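# Seat a held gear onto a shaft beside its mate

## Task

The left gripper starts out holding a gear a little above the top of a shaft. Lower the gear onto the shaft until it is fully seated and sits square (not tilted) on it, with its teeth meshing into the neighbouring gear. Forcing or jamming it too hard counts as a failure.

## Robot and tools

Robot: two arms, left_arm and right_arm, each with a two-finger parallel gripper and a wrist camera. Only the left arm matters here; leave the right arm still. Base of left_arm sits at (+0.019, +0.339, 0) m in the scene frame, right_arm at (-0.012, -0.295, 0) m, both turned almost not at all about z.

Frames: the scene frame has its origin at table-top height midway between the arms, +z up, +x out over the table, left_arm toward +y. Each result's end_effector_position (m) and end_effector_quat_wxyz are given in that arm's own base frame. Offsets you command are along the axes of that arm's current Hand target. The gripper's fingers point along its +z and open and close along its y. end_effector_position is the point between the finger pads, roughly 1 cm short of the tips.

execute_actions(actions, cameras): actions is a list of actions; each action is up to 15 rows, one row per 1/30 s step, and a short action repeats its last row to fill 15 steps. Every row is one flat list of 14 numbers, each in [-1, 1]: left dx, dy, dz, rx, ry, rz, opening, then the same seven for the right arm. dx..rz are an offset from the Hand target held when that action began (not from the previous row), in the Hand target's axes; 1.0 equals 0.6 m or 180 degrees, and rx, ry, rz form one rotation vector. Sending the same offset again moves the arm further. Opening is absolute: +1 fully open (0.094 m), -1 closed. For an arm you want unchanged, send six zeros and repeat its current opening; a 0 opening is a real command. An empty actions list returns images and full readings. cameras: names from cam_high, cam_left_wrist, cam_right_wrist, or ["all"]; an unknown name voids the call.

move(target, speed, blend, opening_speed, grip_force, blocking, cameras): target is one 14-number row as above, or a list of up to 15 such rows; all rows are offsets from the same starting Hand targets, not chained. The gripper follows a straight line there. speed is the path's top speed in m/s, 0.002 to 2.9, default 0.25 (turns up to twice that in rad/s); one value or one per target. blend (m) rounds corners in a list; 0 stops at each. opening_speed (per second on the -1..+1 scale, at least 0.2) ramps the fingers. grip_force is newtons per pad, 10 to 50, one value or one per arm; it persists. blocking=false returns after about 0.5 s while the move continues. The whole move is capped at 10 s. Paths do not avoid obstacles. Faster moves lag and overshoot more and strike harder; a target set deeper beyond a contact presses harder. The result adds a move: line such as done, off_target, moving, held or fault, plus limits (paced = pose clipped, held = steps withheld). done means at rest within 10 mm and 2 degrees.

wait(seconds): lets time pass, 0 to 3600, sending nothing new; a running move continues. stop(): brakes a running move. zoom_image(camera, region): region [x0, y0, x1, y1] in pixels of the latest image, at most 504 by 504; images are 896x504. read_manual gives licence text only. finished_scene(scene): ends the scene (1 to 3); make no further calls in that reply after ending scene 1.

Result lines: Hand target is the last commanded pose after clipping, and the next offsets start from it. The gripper often stops short of it because of friction and weight; a later execute_actions call re-requests it, and if it is still short, command the remaining distance as an offset. grip_measured is the finger opening on the command scale; on a held hard part it reads a few thousandths below the part. Joint torques, joint velocities ("within noise" when still), motor temperatures and Tool commands are also reported. The controller clips commanded orientation to within 40 degrees of the current one per step, so check the gripper's tilt after each move and correct it.

Suggested order: look with cam_high and cam_left_wrist (zoom if needed) to see the gear, shaft and neighbouring gear; fix any tilt so the gear is square to the shaft; align it over the shaft tip; then lower in small, slow steps (low speed, a few mm at a time) along the shaft, turning slightly about the shaft if the teeth bind; check images between steps; once fully down, open the left gripper well above grip_measured and lift clear gently. The gear must stay seated without the robot before ending the scene.

Avoid: pressing hard or jamming the gear; if it stalls, command the target back above the gripper to stop pushing rather than pushing deeper. Do not release the gear while it is moving or let it fall; anything falling off the table fails. Do not hit the table, shaft or other gear, and keep the two arms and their wrist-camera cables apart (a cable touching something counts as contact). Holding loads or stretching out heats motors: MOTOR HOT appears at 75 °C, at 90 °C the arm folds and stops.

Each tool is called in YAML: its name, and indented under it one key for each argument.

## Session

execute_actions:
  actions: []

Scene clock: 0.00 s.
left_arm: end_effector_position=(+0.2138, -0.2519, +0.1302) grip_measured=-0.604 end_effector_quat_wxyz=(+0.033, +0.935, +0.353, +0.000) | right_arm: end_effector_position=(+0.3810, +0.0000, +0.4021) grip_measured=+1.000 end_effector_quat_wxyz=(+0.707, +0.000, +0.707, +0.000)
Joint positions: left_arm=[-0.855 1.734 1.508 -1.283 0.023 1.564 0.019] | right_arm=[0 1.047 1.047 0 0 0 0.094]
Joint velocities: within noise
Joint torques (N m): no reading
Motor temperatures (°C): left_arm=[29 35 37 32 29 24 29] | right_arm=[30 36 36 35 27 26 25]
Heat: left arm: 37 °C; right arm: 36 °C.
Hand target: left_arm +0.2154, -0.2536, +0.1361; +0.043, +0.935, +0.353, +0.004 | right_arm +0.3780, +0.0000, +0.4162; +0.720, +0.000, +0.694, +0.000
Tool commands: left_gripper/opening=-1.0 right_gripper/opening=+1.0

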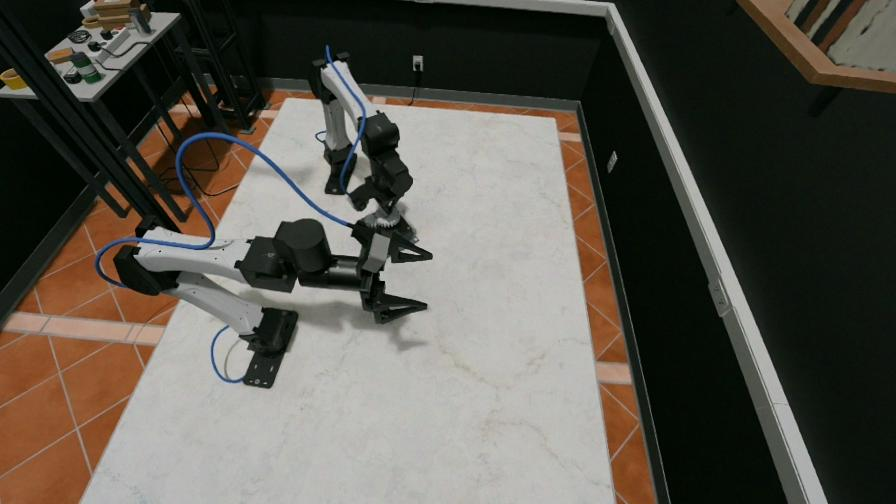

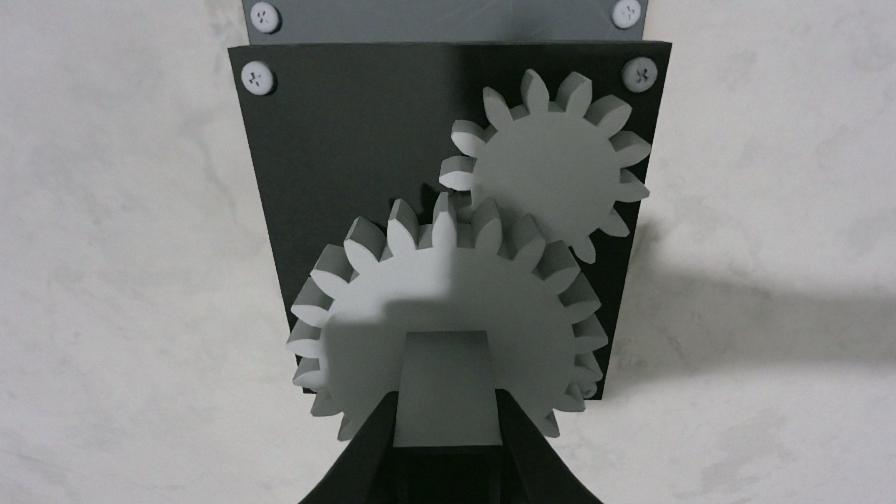

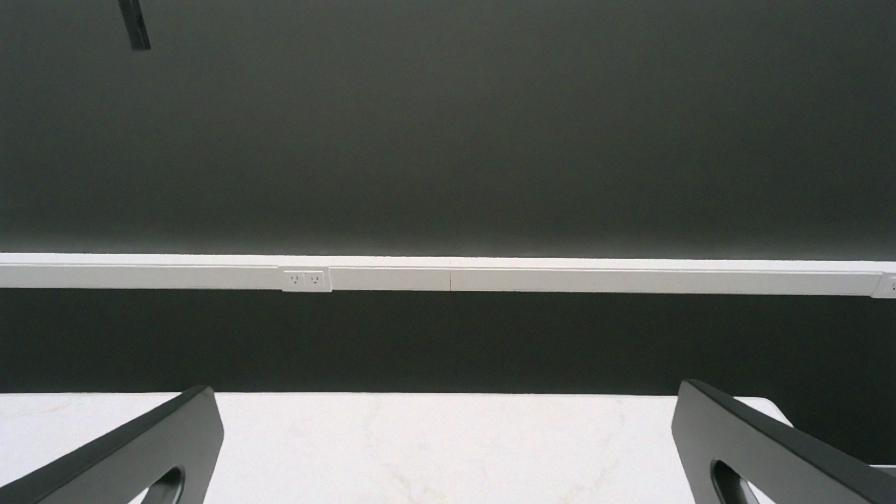

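zoom_image:
  camera: "cam_left_wrist"
  region: [270, 40, 670, 440]

move:
  target: [0,0,0.01,0,0,0,-1,0,0,0,0,0,0,1]
  speed: 0.03
  cameras: ["cam_left_wrist"]

Scaled by 1.260 from the camera's image (finer frame: 1280x720).

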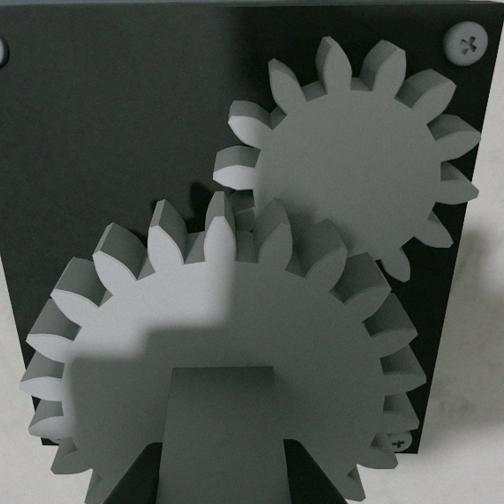

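Scene clock: 1.90 s.
left_arm: end_effector_position=(+0.2149, -0.2531, +0.1303) grip_measured=-0.604 end_effector_quat_wxyz=(+0.036, +0.935, +0.353, +0.001) | right_arm: end_effector_position=(+0.3810, +0.0000, +0.4021) grip_measured=+1.000 end_effector_quat_wxyz=(+0.707, +0.000, +0.707, +0.000)
Joint positions: left_arm=[-0.855 1.734 1.508 -1.277 0.023 1.564 0.019] | right_arm=[0 1.047 1.047 0 0 0 0.094]
Joint torques (N m): left_arm=[-0.12 -7.92 4.51 0.63 0.05 -0.08] | right_arm=[0.24 -3.9 9.95 2.46 -0.04 -0.18]
Heat: left arm: 38 °C; right arm: 36 °C.
Hand target: left_arm +0.2155, -0.2540, +0.1301; +0.043, +0.935, +0.353, +0.004 | right_arm +0.3779, +0.0000, +0.4162; +0.720, +0.000, +0.694, +0.000
Off the commanded pose: left_arm 0.001 m, 1 deg | right_arm 0.014 m, 2 deg.
move: done

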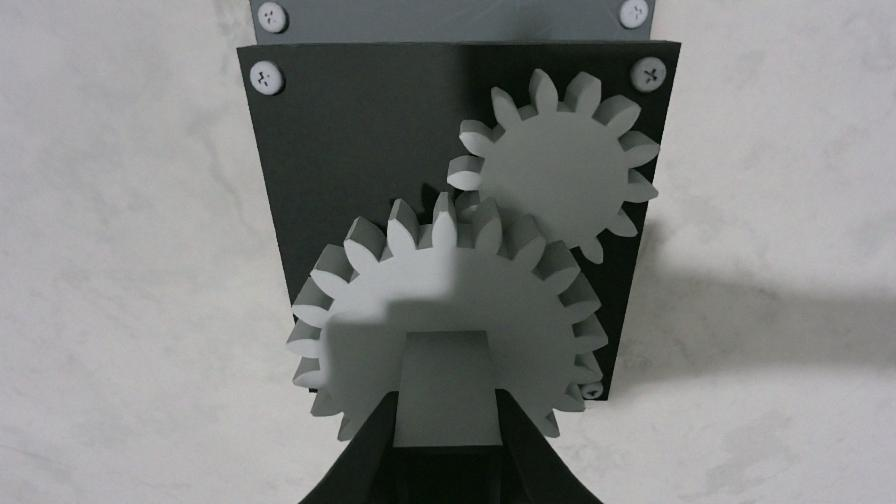

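move:
  target: [0,0,0.01,0,0,0,-1,0,0,0,0,0,0,1]
  speed: 0.03
  cameras: ["cam_left_wrist"]

zoom_image:
  camera: "cam_left_wrist"
  region: [270, 40, 670, 440]

zoom_image:
  camera: "cam_left_wrist"
  region: [400, 160, 560, 280]

execute_actions:
  actions: []
  cameras: ["cam_high"]

zoom_image:
  camera: "cam_high"
  region: [330, 170, 450, 270]

Scene clock: 8.10 s.
left_arm: end_effector_position=(+0.2155, -0.2538, +0.1276) grip_measured=-0.604 end_effector_quat_wxyz=(+0.038, +0.935, +0.353, +0.002) | right_arm: end_effector_position=(+0.3810, +0.0000, +0.4021) grip_measured=+1.000 end_effector_quat_wxyz=(+0.707, +0.000, +0.707, +0.000)
Joint positions: left_arm=[-0.855 1.734 1.498 -1.263 0.023 1.564 0.019] | right_arm=[0 1.047 1.047 0 0 0 0.094]
Joint torques (N m): left_arm=[-0.14 -7.76 3.56 0.74 0.05 -0.08] | right_arm=[0.25 -3.89 9.94 2.47 -0.04 -0.18]
Heat: left arm: 38 °C; right arm: 37 °C.
Hand target: left_arm +0.2157, -0.2544, +0.1240; +0.042, +0.935, +0.353, +0.004 | right_arm +0.3779, +0.0000, +0.4162; +0.720, +0.000, +0.694, +0.000
Off the commanded pose: left_arm 0.004 m, 1 deg | right_arm 0.014 m, 2 deg.
move: done

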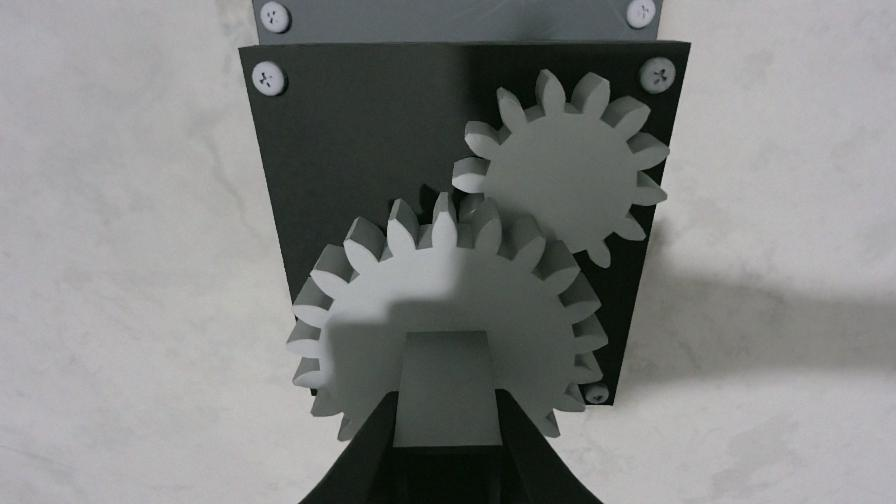

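Scaled by 1.260 from the camera's image (finer frame: 1280x720).

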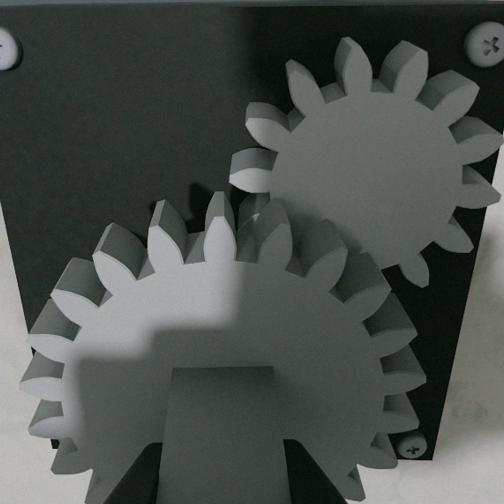

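Scaled by 3.150 from the camera's image (finer frame: 1280x720).

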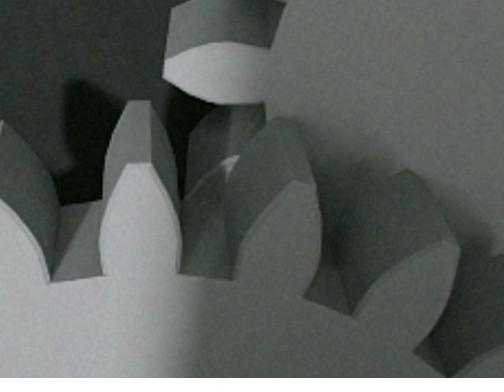

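Scene clock: 8.10 s.
left_arm: end_effector_position=(+0.2155, -0.2538, +0.1276) grip_measured=-0.604 end_effector_quat_wxyz=(+0.038, +0.935, +0.353, +0.002) | right_arm: end_effector_position=(+0.3810, +0.0000, +0.4021) grip_measured=+1.000 end_effector_quat_wxyz=(+0.707, +0.000, +0.707, +0.000)
Joint positions: left_arm=[-0.855 1.734 1.498 -1.263 0.023 1.564 0.019] | right_arm=[0 1.047 1.047 0 0 0 0.094]
Joint velocities: within noise
Joint torques (N m): left_arm=[-0.14 -7.76 3.56 0.74 0.05 -0.08] | right_arm=[0.25 -3.89 9.94 2.47 -0.04 -0.18]
Motor temperatures (°C): left_arm=[29 36 38 32 29 24 30] | right_arm=[30 36 37 37 27 26 25]
Heat: left arm: 38 °C; right arm: 37 °C.
Hand target: left_arm +0.2157, -0.2544, +0.1240; +0.042, +0.935, +0.353, +0.004 | right_arm +0.3779, +0.0000, +0.4162; +0.720, +0.000, +0.694, +0.000
Tool commands: left_gripper/opening=-1.0 right_gripper/opening=+1.0
Off the commanded pose: left_arm 0.004 m, 1 deg | right_arm 0.014 m, 2 deg.
Images, in order (width x height): cam_high 896x504.

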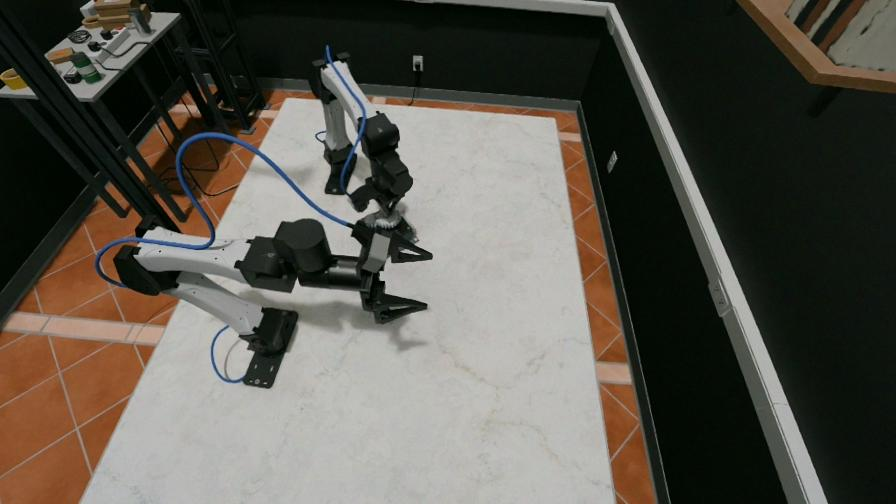

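Scaled by 4.200 from the camera's image (finer frame: 1280x720).

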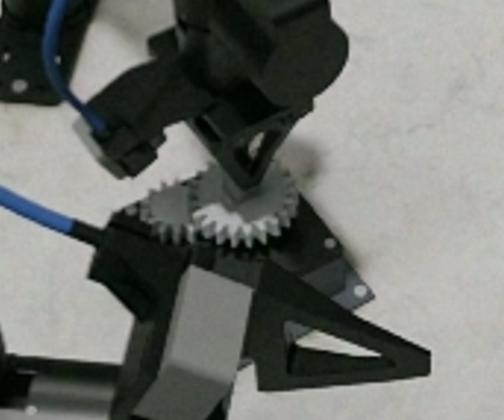

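move:
  target: [0.0004,-0.005,0.003,0,0,0,-1,0,0,0,0,0,0,1]
  speed: 0.03
  cameras: ["cam_left_wrist"]

move:
  target: [0.0004,-0.0006,0.007,0,0,0,-1,0,0,0,0,0,0,1]
  speed: 0.03
  cameras: ["cam_left_wrist"]

Scene clock: 10.63 s.
left_arm: end_effector_position=(+0.2152, -0.2534, +0.1275) grip_measured=-0.604 end_effector_quat_wxyz=(+0.042, +0.935, +0.353, +0.004) | right_arm: end_effector_position=(+0.3810, +0.0000, +0.4021) grip_measured=+1.000 end_effector_quat_wxyz=(+0.707, +0.000, +0.707, +0.000)
Joint positions: left_arm=[-0.855 1.723 1.483 -1.249 0.023 1.564 0.019] | right_arm=[0 1.047 1.047 0 0 0 0.094]
Joint torques (N m): left_arm=[-0.09 -7.61 3.18 0.74 0.05 -0.08] | right_arm=[0.25 -3.92 9.95 2.46 -0.04 -0.18]
Heat: left arm: 38 °C; right arm: 37 °C.
Hand target: left_arm +0.2140, -0.2522, +0.1221; +0.043, +0.935, +0.353, +0.004 | right_arm +0.3779, +0.0000, +0.4162; +0.720, +0.000, +0.694, +0.000
Off the commanded pose: left_arm 0.006 m, 0 deg | right_arm 0.014 m, 2 deg.
move: done

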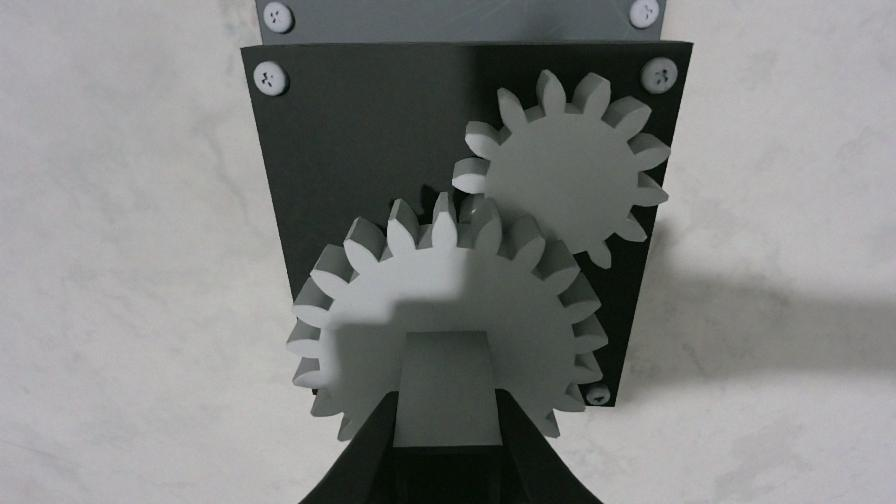

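Scene clock: 11.13 s.
left_arm: end_effector_position=(+0.2150, -0.2532, +0.1271) grip_measured=-0.604 end_effector_quat_wxyz=(+0.046, +0.935, +0.352, +0.005) | right_arm: end_effector_position=(+0.3810, +0.0000, +0.4021) grip_measured=+1.000 end_effector_quat_wxyz=(+0.707, +0.000, +0.707, +0.000)
Joint positions: left_arm=[-0.855 1.714 1.471 -1.238 0.023 1.564 0.019] | right_arm=[0 1.047 1.047 0 0 0 0.094]
Joint torques (N m): left_arm=[-0.05 -6.82 2.82 0.82 0.05 -0.08] | right_arm=[0.25 -3.9 9.94 2.46 -0.04 -0.18]
Heat: left arm: 38 °C; right arm: 37 °C.
Hand target: left_arm +0.2141, -0.2521, +0.1178; +0.042, +0.935, +0.353, +0.004 | right_arm +0.3779, +0.0000, +0.4162; +0.720, +0.000, +0.694, +0.000
Off the commanded pose: left_arm 0.009 m, 0 deg | right_arm 0.014 m, 2 deg.
move: done

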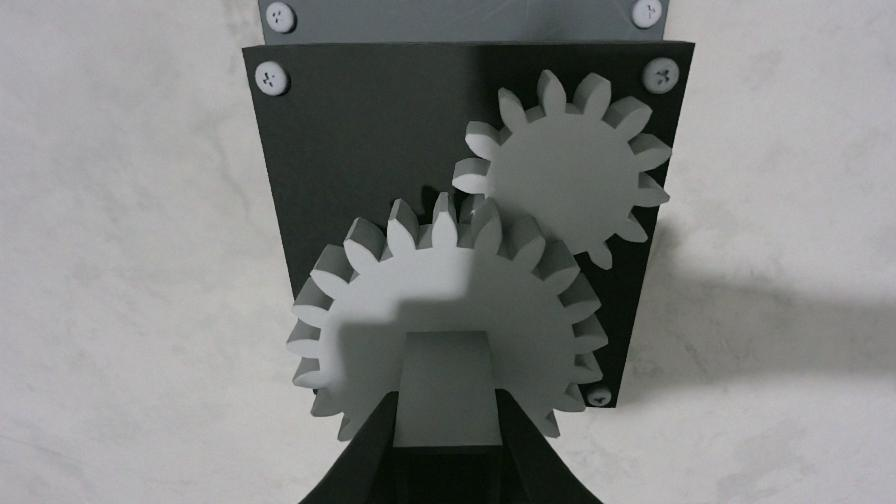

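move:
  target: [-0.0008,0.0027,-0.0353,0,0,0,-1,0,0,0,0,0,0,1]
  speed: 0.05
  cameras: ["cam_left_wrist"]

Scene clock: 12.87 s.
left_arm: end_effector_position=(+0.2110, -0.2486, +0.1306) grip_measured=-0.604 end_effector_quat_wxyz=(+0.035, +0.935, +0.353, +0.001) | right_arm: end_effector_position=(+0.3810, +0.0000, +0.4021) grip_measured=+1.000 end_effector_quat_wxyz=(+0.707, +0.000, +0.707, +0.000)
Joint positions: left_arm=[-0.855 1.714 1.486 -1.278 0.023 1.564 0.019] | right_arm=[0 1.047 1.047 0 0 0 0.094]
Joint torques (N m): left_arm=[-0.06 -6.89 8.42 0.26 0.05 -0.08] | right_arm=[0.25 -3.9 9.94 2.47 -0.04 -0.18]
Heat: left arm: 38 °C; right arm: 38 °C.
Hand target: left_arm +0.2141, -0.2520, +0.1391; +0.043, +0.935, +0.353, +0.004 | right_arm +0.3779, +0.0000, +0.4162; +0.720, +0.000, +0.694, +0.000
Off the commanded pose: left_arm 0.010 m, 1 deg | right_arm 0.014 m, 2 deg.
move: done

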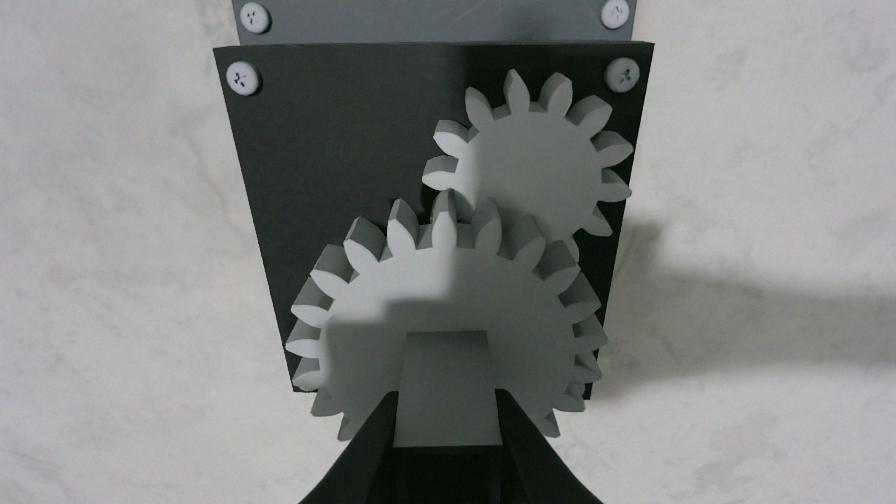

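move:
  target: [0.0006,-0.0021,0.025,0,0,0,-1,0,0,0,0,0,0,1]
  speed: 0.03
  cameras: ["cam_left_wrist"]

Scene clock: 15.27 s.
left_arm: end_effector_position=(+0.2134, -0.2514, +0.1282) grip_measured=-0.604 end_effector_quat_wxyz=(+0.042, +0.935, +0.353, +0.003) | right_arm: end_effector_position=(+0.3810, +0.0000, +0.4021) grip_measured=+1.000 end_effector_quat_wxyz=(+0.707, +0.000, +0.707, +0.000)
Joint positions: left_arm=[-0.855 1.714 1.476 -1.253 0.023 1.564 0.019] | right_arm=[0 1.047 1.047 0 0 0 0.094]
Joint torques (N m): left_arm=[-0.05 -6.89 4.3 0.69 0.05 -0.08] | right_arm=[0.23 -3.92 9.95 2.46 -0.04 -0.18]
Heat: left arm: 38 °C; right arm: 38 °C.
Hand target: left_arm +0.2141, -0.2520, +0.1240; +0.043, +0.935, +0.353, +0.004 | right_arm +0.3779, +0.0000, +0.4162; +0.720, +0.000, +0.694, +0.000
Off the commanded pose: left_arm 0.004 m, 0 deg | right_arm 0.014 m, 2 deg.
move: done

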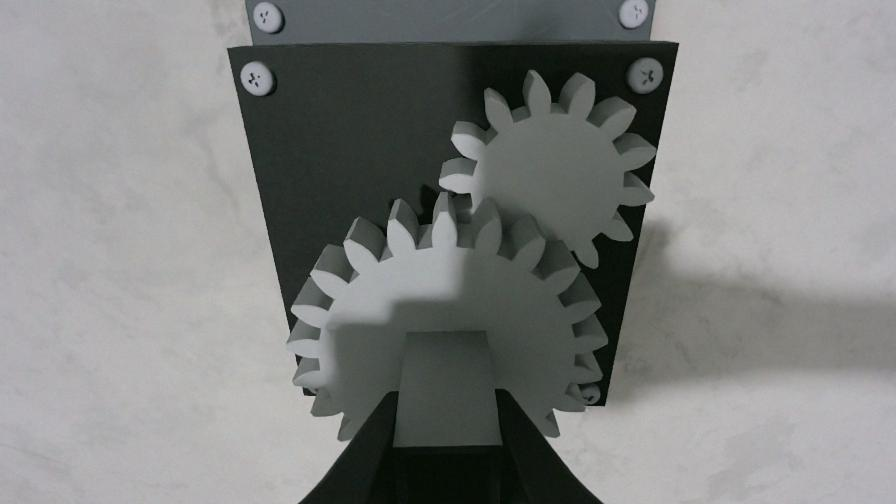

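move:
  target: [0.0002,-0.003,0.008,0,0,0,-1,0,0,0,0,0,0,1]
  speed: 0.03
  cameras: ["cam_left_wrist"]

Scene clock: 16.13 s.
left_arm: end_effector_position=(+0.2135, -0.2515, +0.1271) grip_measured=-0.604 end_effector_quat_wxyz=(+0.043, +0.935, +0.353, +0.004) | right_arm: end_effector_position=(+0.3810, +0.0000, +0.4021) grip_measured=+1.000 end_effector_quat_wxyz=(+0.707, +0.000, +0.707, +0.000)
Joint positions: left_arm=[-0.855 1.71 1.467 -1.243 0.023 1.564 0.019] | right_arm=[0 1.047 1.047 0 0 0 0.094]
Joint torques (N m): left_arm=[-0.05 -6.98 2.95 0.82 0.05 -0.08] | right_arm=[0.24 -3.9 9.95 2.46 -0.05 -0.18]
Heat: left arm: 38 °C; right arm: 38 °C.
Hand target: left_arm +0.2131, -0.2509, +0.1190; +0.042, +0.935, +0.353, +0.004 | right_arm +0.3779, +0.0000, +0.4162; +0.720, +0.000, +0.694, +0.000
Off the commanded pose: left_arm 0.008 m, 0 deg | right_arm 0.014 m, 2 deg.
move: done

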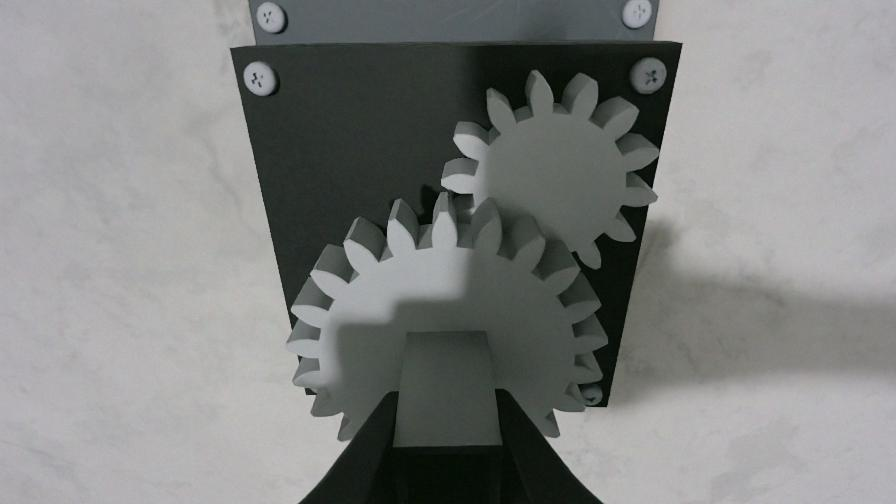

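move:
  target: [0.0002,-0.0007,0.008,0,0,0,-1,0,0,0,0,0,0,1]
  speed: 0.03
  cameras: ["cam_left_wrist"]

zoom_image:
  camera: "cam_left_wrist"
  region: [400, 160, 560, 280]

Scene clock: 17.13 s.
left_arm: end_effector_position=(+0.2132, -0.2512, +0.1268) grip_measured=-0.604 end_effector_quat_wxyz=(+0.048, +0.935, +0.352, +0.006) | right_arm: end_effector_position=(+0.3810, +0.0000, +0.4021) grip_measured=+1.000 end_effector_quat_wxyz=(+0.707, +0.000, +0.707, +0.000)
Joint positions: left_arm=[-0.855 1.7 1.453 -1.23 0.023 1.564 0.019] | right_arm=[0 1.047 1.047 0 0 0 0.094]
Joint torques (N m): left_arm=[-0.05 -6.05 2.55 0.91 0.05 -0.08] | right_arm=[0.25 -3.92 9.94 2.46 -0.04 -0.18]
Heat: left arm: 38 °C; right arm: 38 °C.
Hand target: left_arm +0.2131, -0.2509, +0.1142; +0.042, +0.935, +0.353, +0.004 | right_arm +0.3779, +0.0000, +0.4162; +0.720, +0.000, +0.694, +0.000
Off the commanded pose: left_arm 0.013 m, 1 deg | right_arm 0.014 m, 2 deg.
move: off_target (left_arm)

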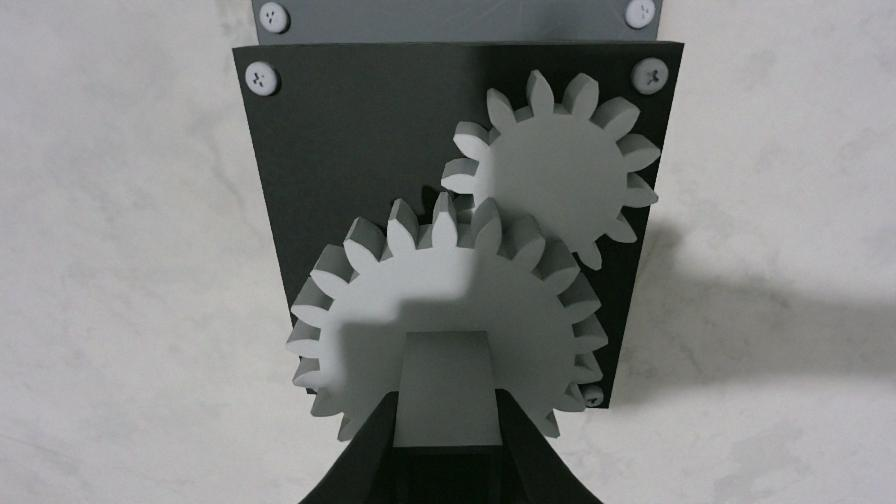

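Scaled by 3.150 from the camera's image (finer frame: 1280x720).

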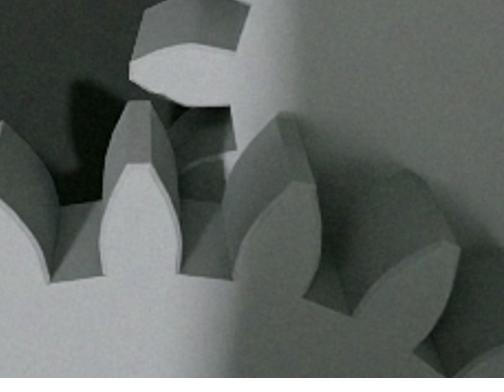

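zoom_image:
  camera: "cam_left_wrist"
  region: [430, 50, 680, 290]

Scaled by 2.016 from the camera's image (finer frame: 1280x720).

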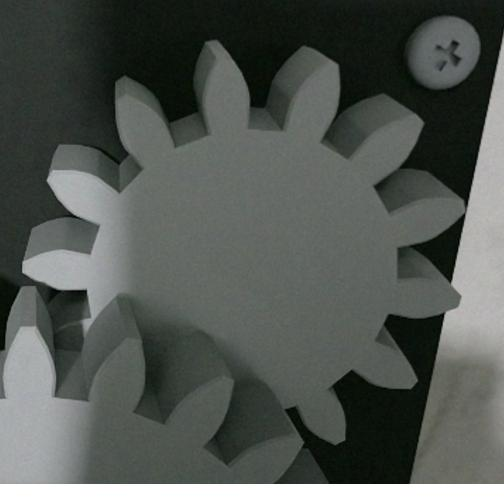

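move:
  target:
    - [-0.003,0.01,-0.12,0,0,0,-1,0,0,0,0,0,0,1]
    - [0.117,0.01,-0.12,0,0,0,-1,0,0,0,0,0,0,1]
  speed: 0.12
  cameras: ["cam_left_wrist"]

execute_actions:
  actions:
    - [[0,0,0,0,0,0,-1,0,0,0,0,0,0,1]]
  cameras: ["cam_left_wrist"]

Scene clock: 27.33 s.
left_arm: end_effector_position=(+0.2646, -0.2010, +0.1799) grip_measured=-0.604 end_effector_quat_wxyz=(+0.038, +0.933, +0.358, +0.006) | right_arm: end_effector_position=(+0.3810, +0.0000, +0.4021) grip_measured=+1.000 end_effector_quat_wxyz=(+0.707, +0.000, +0.707, +0.000)
Joint positions: left_arm=[-0.634 1.756 1.733 -1.478 0.03 1.774 0.019] | right_arm=[0 1.047 1.047 0 0 0 0.094]
Joint velocities: left_arm=[0.002 0.002 0.007 -0.022 0.007 -0.154 -0.001] | right_arm=[within noise]
Joint torques (N m): left_arm=[0.25 -6.27 8.24 0.25 0.15 0.09] | right_arm=[0.27 -3.92 9.94 2.46 -0.04 -0.17]
Heat: left arm: 39 °C; right arm: 39 °C.
Hand target: left_arm +0.2672, -0.2035, +0.1849; +0.043, +0.935, +0.353, +0.004 | right_arm +0.3779, +0.0000, +0.4162; +0.720, +0.000, +0.694, +0.000
Off the commanded pose: left_arm 0.006 m, 1 deg | right_arm 0.014 m, 2 deg.
move: done

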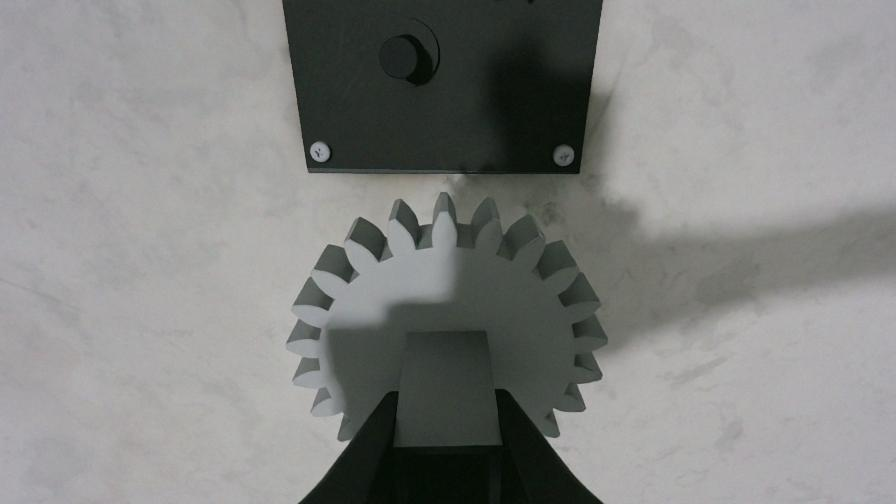

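Scene clock: 28.03 s.
left_arm: end_effector_position=(+0.2645, -0.2010, +0.1799) grip_measured=-0.604 end_effector_quat_wxyz=(+0.037, +0.933, +0.358, +0.006) | right_arm: end_effector_position=(+0.3810, +0.0000, +0.4021) grip_measured=+1.000 end_effector_quat_wxyz=(+0.707, +0.000, +0.707, +0.000)
Joint positions: left_arm=[-0.634 1.756 1.733 -1.478 0.03 1.774 0.019] | right_arm=[0 1.047 1.047 0 0 0 0.094]
Joint torques (N m): left_arm=[0.25 -6.26 8.24 0.26 0.14 0.08] | right_arm=[0.23 -3.92 9.95 2.46 -0.04 -0.18]
Heat: left arm: 39 °C; right arm: 39 °C.
Hand target: left_arm +0.2672, -0.2034, +0.1849; +0.042, +0.935, +0.353, +0.004 | right_arm +0.3779, +0.0000, +0.4162; +0.720, +0.000, +0.694, +0.000
Off the commanded pose: left_arm 0.006 m, 1 deg | right_arm 0.014 m, 2 deg.

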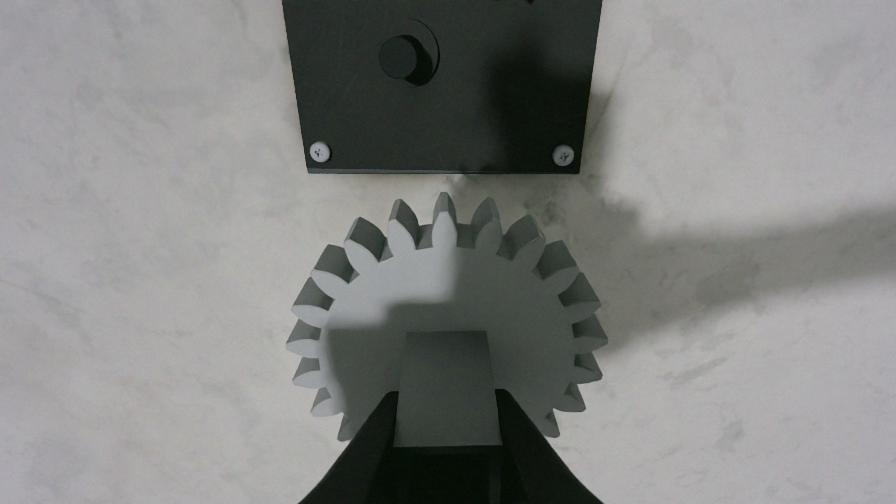

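zoom_image:
  camera: "cam_left_wrist"
  region: [350, 0, 480, 100]

Scaled by 3.877 from the camera's image (finer frame: 1280x720).

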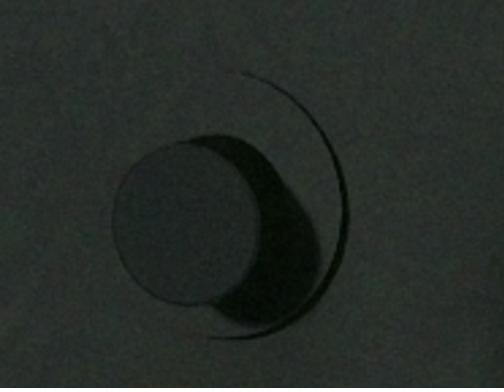

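move:
  target: [-0.1137,0.015,0.0743,0,0,0,-1,0,0,0,0,0,0,1]
  speed: 0.12
  cameras: ["cam_left_wrist"]

zoom_image:
  camera: "cam_left_wrist"
  region: [230, 20, 690, 440]

Scene clock: 41.93 s.
left_arm: end_effector_position=(+0.2228, -0.2577, +0.1478) grip_measured=-0.604 end_effector_quat_wxyz=(+0.044, +0.936, +0.349, +0.001) | right_arm: end_effector_position=(+0.3810, +0.0000, +0.4021) grip_measured=+1.000 end_effector_quat_wxyz=(+0.707, +0.000, +0.707, +0.000)
Joint positions: left_arm=[-0.843 1.756 1.603 -1.334 0.03 1.585 0.019] | right_arm=[0 1.047 1.047 0 0 0 0.094]
Joint torques (N m): left_arm=[-0.39 -7.04 4.3 0.67 0 -0.21] | right_arm=[0.27 -3.92 9.94 2.47 -0.04 -0.18]
Heat: left arm: 40 °C; right arm: 40 °C.
Hand target: left_arm +0.2234, -0.2586, +0.1427; +0.042, +0.935, +0.353, +0.004 | right_arm +0.3779, +0.0000, +0.4162; +0.720, +0.000, +0.694, +0.000
Off the commanded pose: left_arm 0.005 m, 1 deg | right_arm 0.014 m, 2 deg.
move: done

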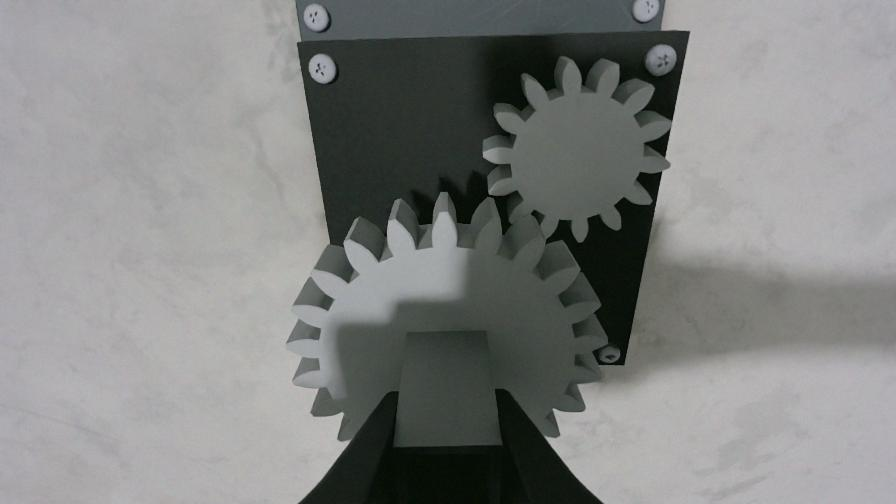

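Scaled by 1.096 from the camera's image (finer frame: 1280x720).

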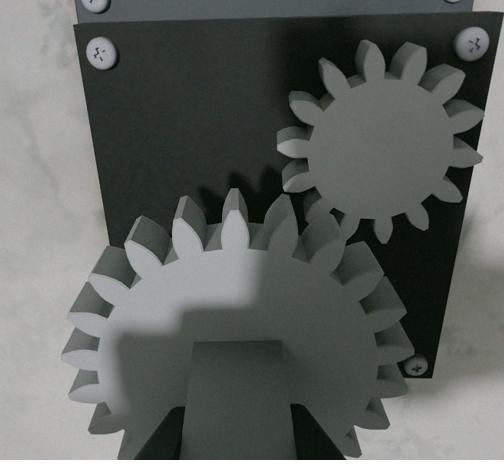

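zoom_image:
  camera: "cam_left_wrist"
  region: [470, 45, 680, 255]

Scaled by 2.400 from the camera's image (finer frame: 1280x720).

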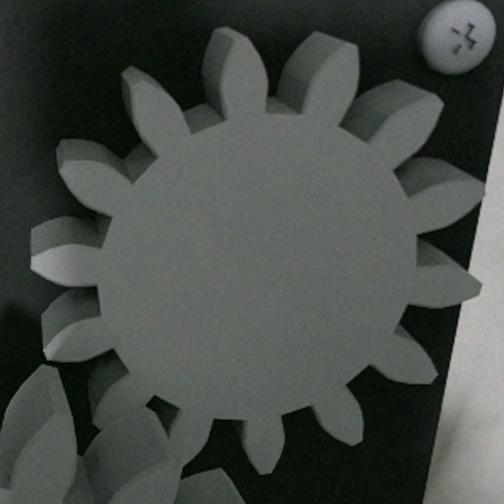

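move:
  target: [0.011,-0.0055,0.023,0,0,0,-1,0,0,0,0,0,0,1]
  speed: 0.06
  cameras: ["cam_left_wrist"]

zoom_image:
  camera: "cam_left_wrist"
  region: [420, 45, 680, 275]

Scene clock: 47.40 s.
left_arm: end_effector_position=(+0.2239, -0.2543, +0.1303) grip_measured=-0.604 end_effector_quat_wxyz=(+0.039, +0.935, +0.353, +0.000) | right_arm: end_effector_position=(+0.3810, +0.0000, +0.4021) grip_measured=+1.000 end_effector_quat_wxyz=(+0.707, +0.000, +0.707, +0.000)
Joint positions: left_arm=[-0.834 1.756 1.534 -1.277 0.029 1.584 0.019] | right_arm=[0 1.047 1.047 0 0 0 0.094]
Joint torques (N m): left_arm=[0.55 -7.76 4.44 0.65 0.01 0.01] | right_arm=[0.25 -3.89 9.94 2.46 -0.04 -0.18]
Heat: left arm: 40 °C; right arm: 40 °C.
Hand target: left_arm +0.2269, -0.2529, +0.1286; +0.043, +0.935, +0.353, +0.004 | right_arm +0.3779, +0.0000, +0.4162; +0.720, +0.000, +0.694, +0.000
Off the commanded pose: left_arm 0.004 m, 1 deg | right_arm 0.014 m, 2 deg.
move: done

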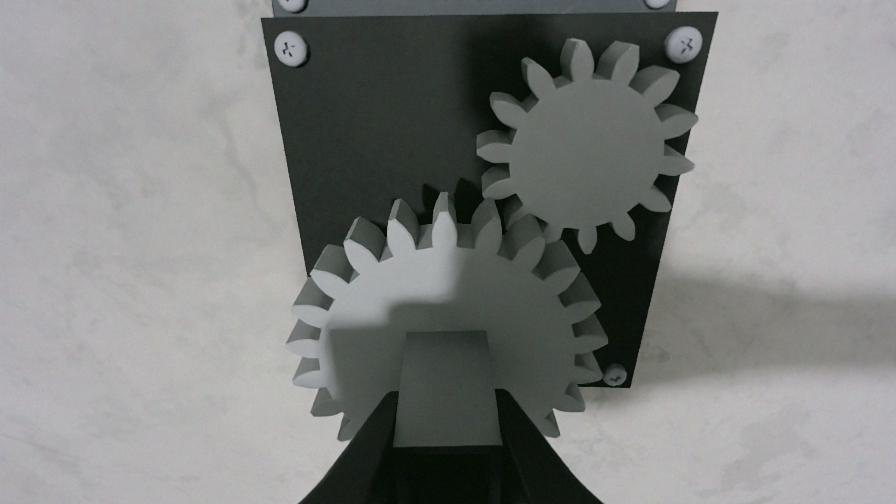

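Scaled by 1.938 from the camera's image (finer frame: 1280x720).

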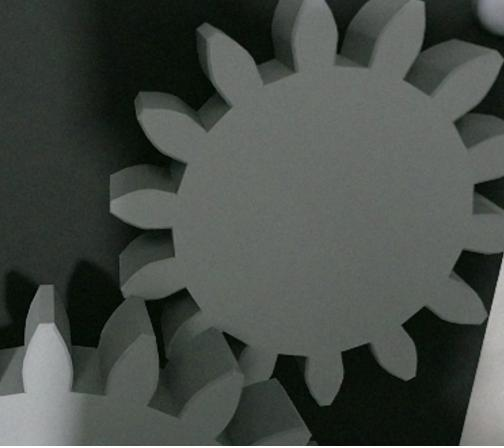

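move:
  target: [0.004,0,0,0,0,-0.037,-1,0,0,0,0,0,0,1]
  speed: 0.06
  cameras: ["cam_left_wrist"]

zoom_image:
  camera: "cam_left_wrist"
  region: [420, 25, 710, 275]

Scene clock: 51.53 s.
left_arm: end_effector_position=(+0.2258, -0.2528, +0.1303) grip_measured=-0.604 end_effector_quat_wxyz=(+0.039, +0.917, +0.398, -0.002) | right_arm: end_effector_position=(+0.3810, +0.0000, +0.4021) grip_measured=+1.000 end_effector_quat_wxyz=(+0.707, +0.000, +0.707, +0.000)
Joint positions: left_arm=[-0.827 1.756 1.534 -1.276 0.029 1.495 0.019] | right_arm=[0 1.047 1.047 0 0 0 0.094]
Joint torques (N m): left_arm=[0.58 -7.79 4.44 0.66 0.02 -0.2] | right_arm=[0.25 -3.92 9.95 2.46 -0.04 -0.18]
Heat: left arm: 40 °C; right arm: 40 °C.
Hand target: left_arm +0.2286, -0.2513, +0.1286; +0.043, +0.913, +0.406, +0.001 | right_arm +0.3779, +0.0000, +0.4162; +0.720, +0.000, +0.694, +0.000
Off the commanded pose: left_arm 0.004 m, 1 deg | right_arm 0.014 m, 2 deg.
move: done

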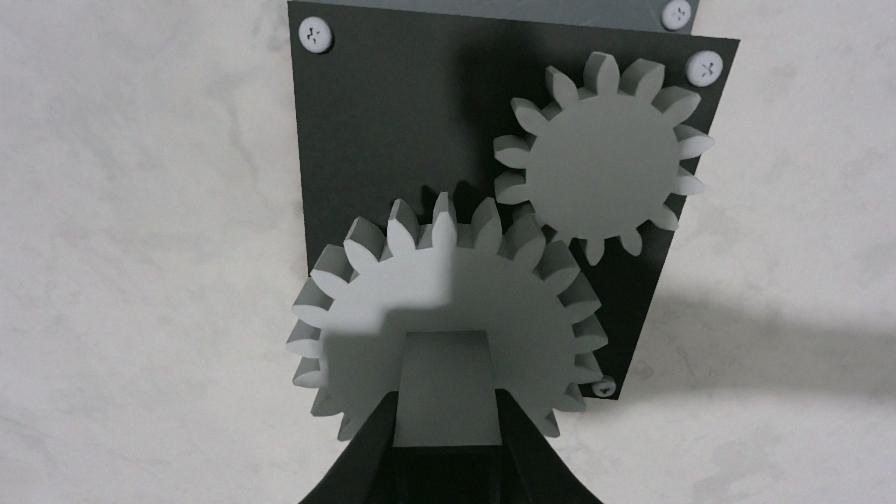

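Scaled by 1.738 from the camera's image (finer frame: 1280x720).

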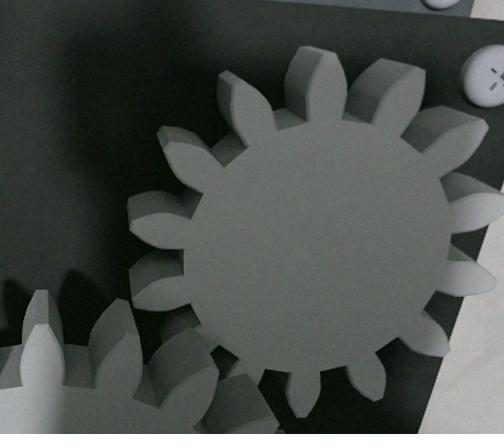

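move:
  target: [0,0,0.012,0,0,-0.004,-1,0,0,0,0,0,0,1]
  speed: 0.03
  cameras: ["cam_left_wrist"]

zoom_image:
  camera: "cam_left_wrist"
  region: [420, 25, 710, 275]

Scene clock: 54.47 s.
left_arm: end_effector_position=(+0.2271, -0.2541, +0.1244) grip_measured=-0.604 end_effector_quat_wxyz=(+0.043, +0.914, +0.404, -0.001) | right_arm: end_effector_position=(+0.3810, +0.0000, +0.4021) grip_measured=+1.000 end_effector_quat_wxyz=(+0.707, +0.000, +0.707, +0.000)
Joint positions: left_arm=[-0.827 1.756 1.51 -1.245 0.029 1.482 0.019] | right_arm=[0 1.047 1.047 0 0 0 0.094]
Joint torques (N m): left_arm=[0.5 -7.61 4.29 0.63 0.02 -0.19] | right_arm=[0.25 -3.9 9.95 2.46 -0.04 -0.18]
Heat: left arm: 40 °C; right arm: 40 °C.
Hand target: left_arm +0.2289, -0.2518, +0.1213; +0.043, +0.910, +0.412, +0.001 | right_arm +0.3779, +0.0000, +0.4162; +0.720, +0.000, +0.694, +0.000
Off the commanded pose: left_arm 0.004 m, 1 deg | right_arm 0.014 m, 2 deg.
move: done

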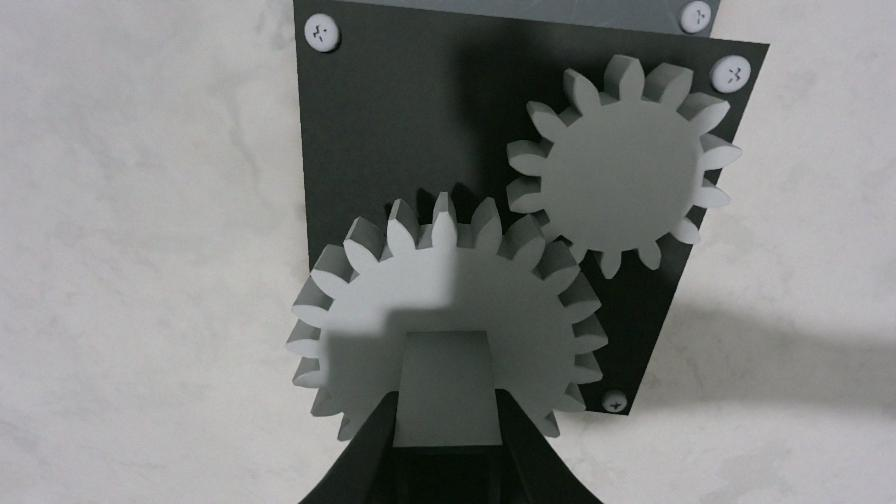

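Scaled by 1.738 from the camera's image (finer frame: 1280x720).

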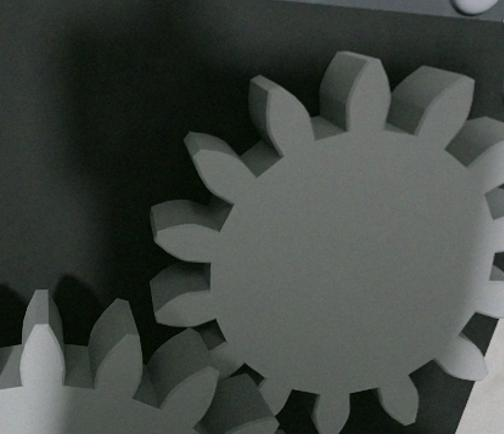

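move:
  target: [0,-0.0012,0.01,0,0,0,-1,0,0,0,0,0,0,1]
  speed: 0.03

move:
  target: [0,-0.0012,0.01,0,0,0,-1,0,0,0,0,0,0,1]
  speed: 0.03
  cameras: ["cam_left_wrist"]

zoom_image:
  camera: "cam_left_wrist"
  region: [420, 25, 760, 305]

Scene clock: 56.10 s.
left_arm: end_effector_position=(+0.2273, -0.2543, +0.1184) grip_measured=-0.604 end_effector_quat_wxyz=(+0.043, +0.914, +0.404, +0.000) | right_arm: end_effector_position=(+0.3810, +0.0000, +0.4021) grip_measured=+1.000 end_effector_quat_wxyz=(+0.707, +0.000, +0.707, +0.000)
Joint positions: left_arm=[-0.827 1.756 1.486 -1.219 0.029 1.48 0.019] | right_arm=[0 1.047 1.047 0 0 0 0.094]
Joint torques (N m): left_arm=[0.44 -7.61 4.3 0.62 0.02 -0.21] | right_arm=[0.24 -3.92 9.94 2.46 -0.04 -0.18]
Heat: left arm: 40 °C; right arm: 40 °C.
Hand target: left_arm +0.2285, -0.2518, +0.1153; +0.043, +0.910, +0.412, +0.001 | right_arm +0.3779, +0.0000, +0.4162; +0.720, +0.000, +0.694, +0.000
Off the commanded pose: left_arm 0.004 m, 1 deg | right_arm 0.014 m, 2 deg.
move: done

Scene clock: 56.63 s.
left_arm: end_effector_position=(+0.2275, -0.2545, +0.1126) grip_measured=-0.604 end_effector_quat_wxyz=(+0.044, +0.913, +0.405, +0.000) | right_arm: end_effector_position=(+0.3810, +0.0000, +0.4021) grip_measured=+1.000 end_effector_quat_wxyz=(+0.707, +0.000, +0.707, +0.000)
Joint positions: left_arm=[-0.827 1.756 1.463 -1.194 0.029 1.48 0.019] | right_arm=[0 1.047 1.047 0 0 0 0.094]
Joint torques (N m): left_arm=[0.39 -7.58 4.26 0.61 0.02 -0.2] | right_arm=[0.24 -3.92 9.94 2.46 -0.04 -0.18]
Heat: left arm: 40 °C; right arm: 41 °C.
Hand target: left_arm +0.2282, -0.2518, +0.1093; +0.043, +0.910, +0.412, +0.001 | right_arm +0.3779, +0.0000, +0.4162; +0.720, +0.000, +0.694, +0.000
Off the commanded pose: left_arm 0.004 m, 1 deg | right_arm 0.014 m, 2 deg.
move: done

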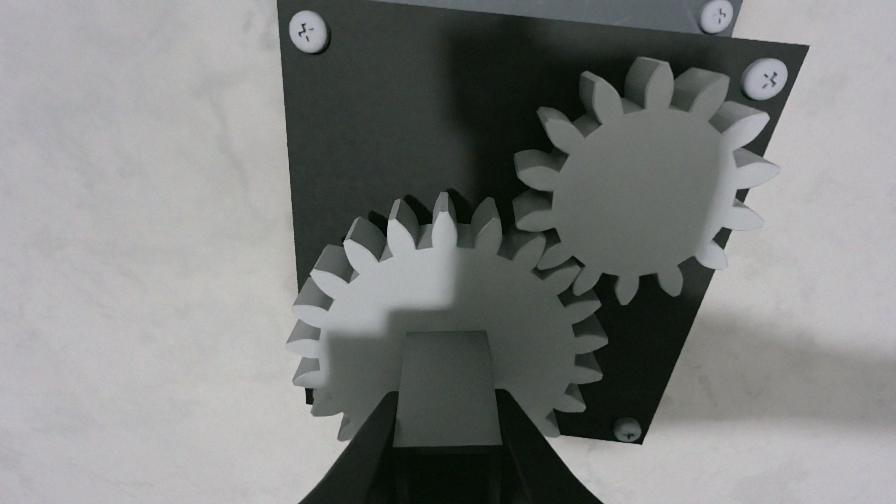

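Scaled by 1.482 from the camera's image (finer frame: 1280x720).

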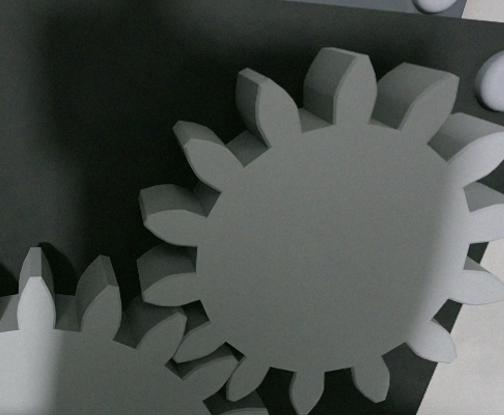

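move:
  target: [0,-0.0006,0.005,0,0,0,-1,0,0,0,0,0,0,1]
  speed: 0.03

move:
  target: [0,-0.0006,0.005,0,0,0,-1,0,0,0,0,0,0,1]
  speed: 0.03
  cameras: ["cam_left_wrist"]

Scene clock: 57.87 s.
left_arm: end_effector_position=(+0.2275, -0.2545, +0.1098) grip_measured=-0.604 end_effector_quat_wxyz=(+0.045, +0.913, +0.405, +0.000) | right_arm: end_effector_position=(+0.3810, +0.0000, +0.4021) grip_measured=+1.000 end_effector_quat_wxyz=(+0.707, +0.000, +0.707, +0.000)
Joint positions: left_arm=[-0.827 1.756 1.452 -1.182 0.029 1.479 0.019] | right_arm=[0 1.047 1.047 0 0 0 0.094]
Joint torques (N m): left_arm=[0.36 -7.56 4.21 0.61 0.02 -0.2] | right_arm=[0.27 -3.92 9.92 2.46 -0.05 -0.18]
Heat: left arm: 40 °C; right arm: 41 °C.
Hand target: left_arm +0.2281, -0.2519, +0.1063; +0.043, +0.910, +0.412, +0.001 | right_arm +0.3779, +0.0000, +0.4162; +0.720, +0.000, +0.694, +0.000
Off the commanded pose: left_arm 0.005 m, 1 deg | right_arm 0.014 m, 2 deg.
move: done

Scene clock: 58.37 s.
left_arm: end_effector_position=(+0.2275, -0.2545, +0.1088) grip_measured=-0.604 end_effector_quat_wxyz=(+0.045, +0.913, +0.405, +0.000) | right_arm: end_effector_position=(+0.3810, +0.0000, +0.4021) grip_measured=+1.000 end_effector_quat_wxyz=(+0.707, +0.000, +0.707, +0.000)
Joint positions: left_arm=[-0.827 1.756 1.448 -1.178 0.029 1.479 0.019] | right_arm=[0 1.047 1.047 0 0 0 0.094]
Joint torques (N m): left_arm=[0.35 -7.53 3.63 0.69 0.02 -0.19] | right_arm=[0.25 -3.9 9.91 2.46 -0.04 -0.18]
Heat: left arm: 40 °C; right arm: 41 °C.
Hand target: left_arm +0.2279, -0.2518, +0.1033; +0.043, +0.910, +0.412, +0.001 | right_arm +0.3779, +0.0000, +0.4162; +0.720, +0.000, +0.694, +0.000
Off the commanded pose: left_arm 0.006 m, 1 deg | right_arm 0.014 m, 2 deg.
move: done

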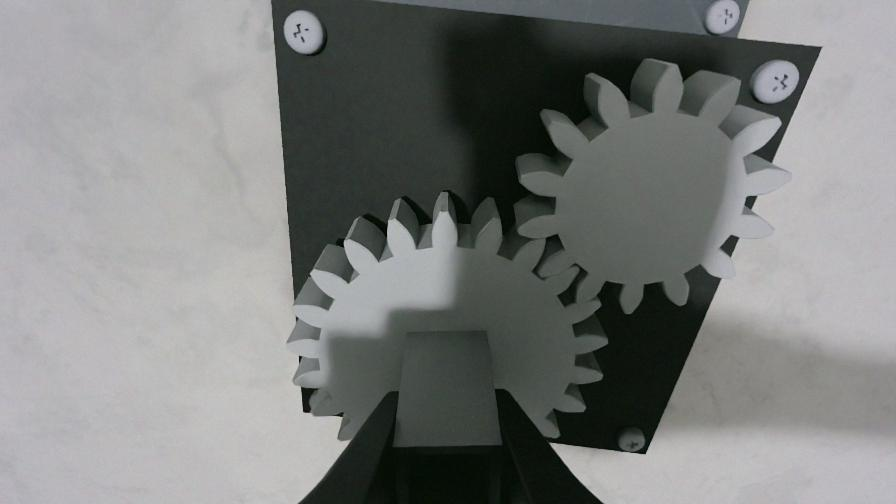

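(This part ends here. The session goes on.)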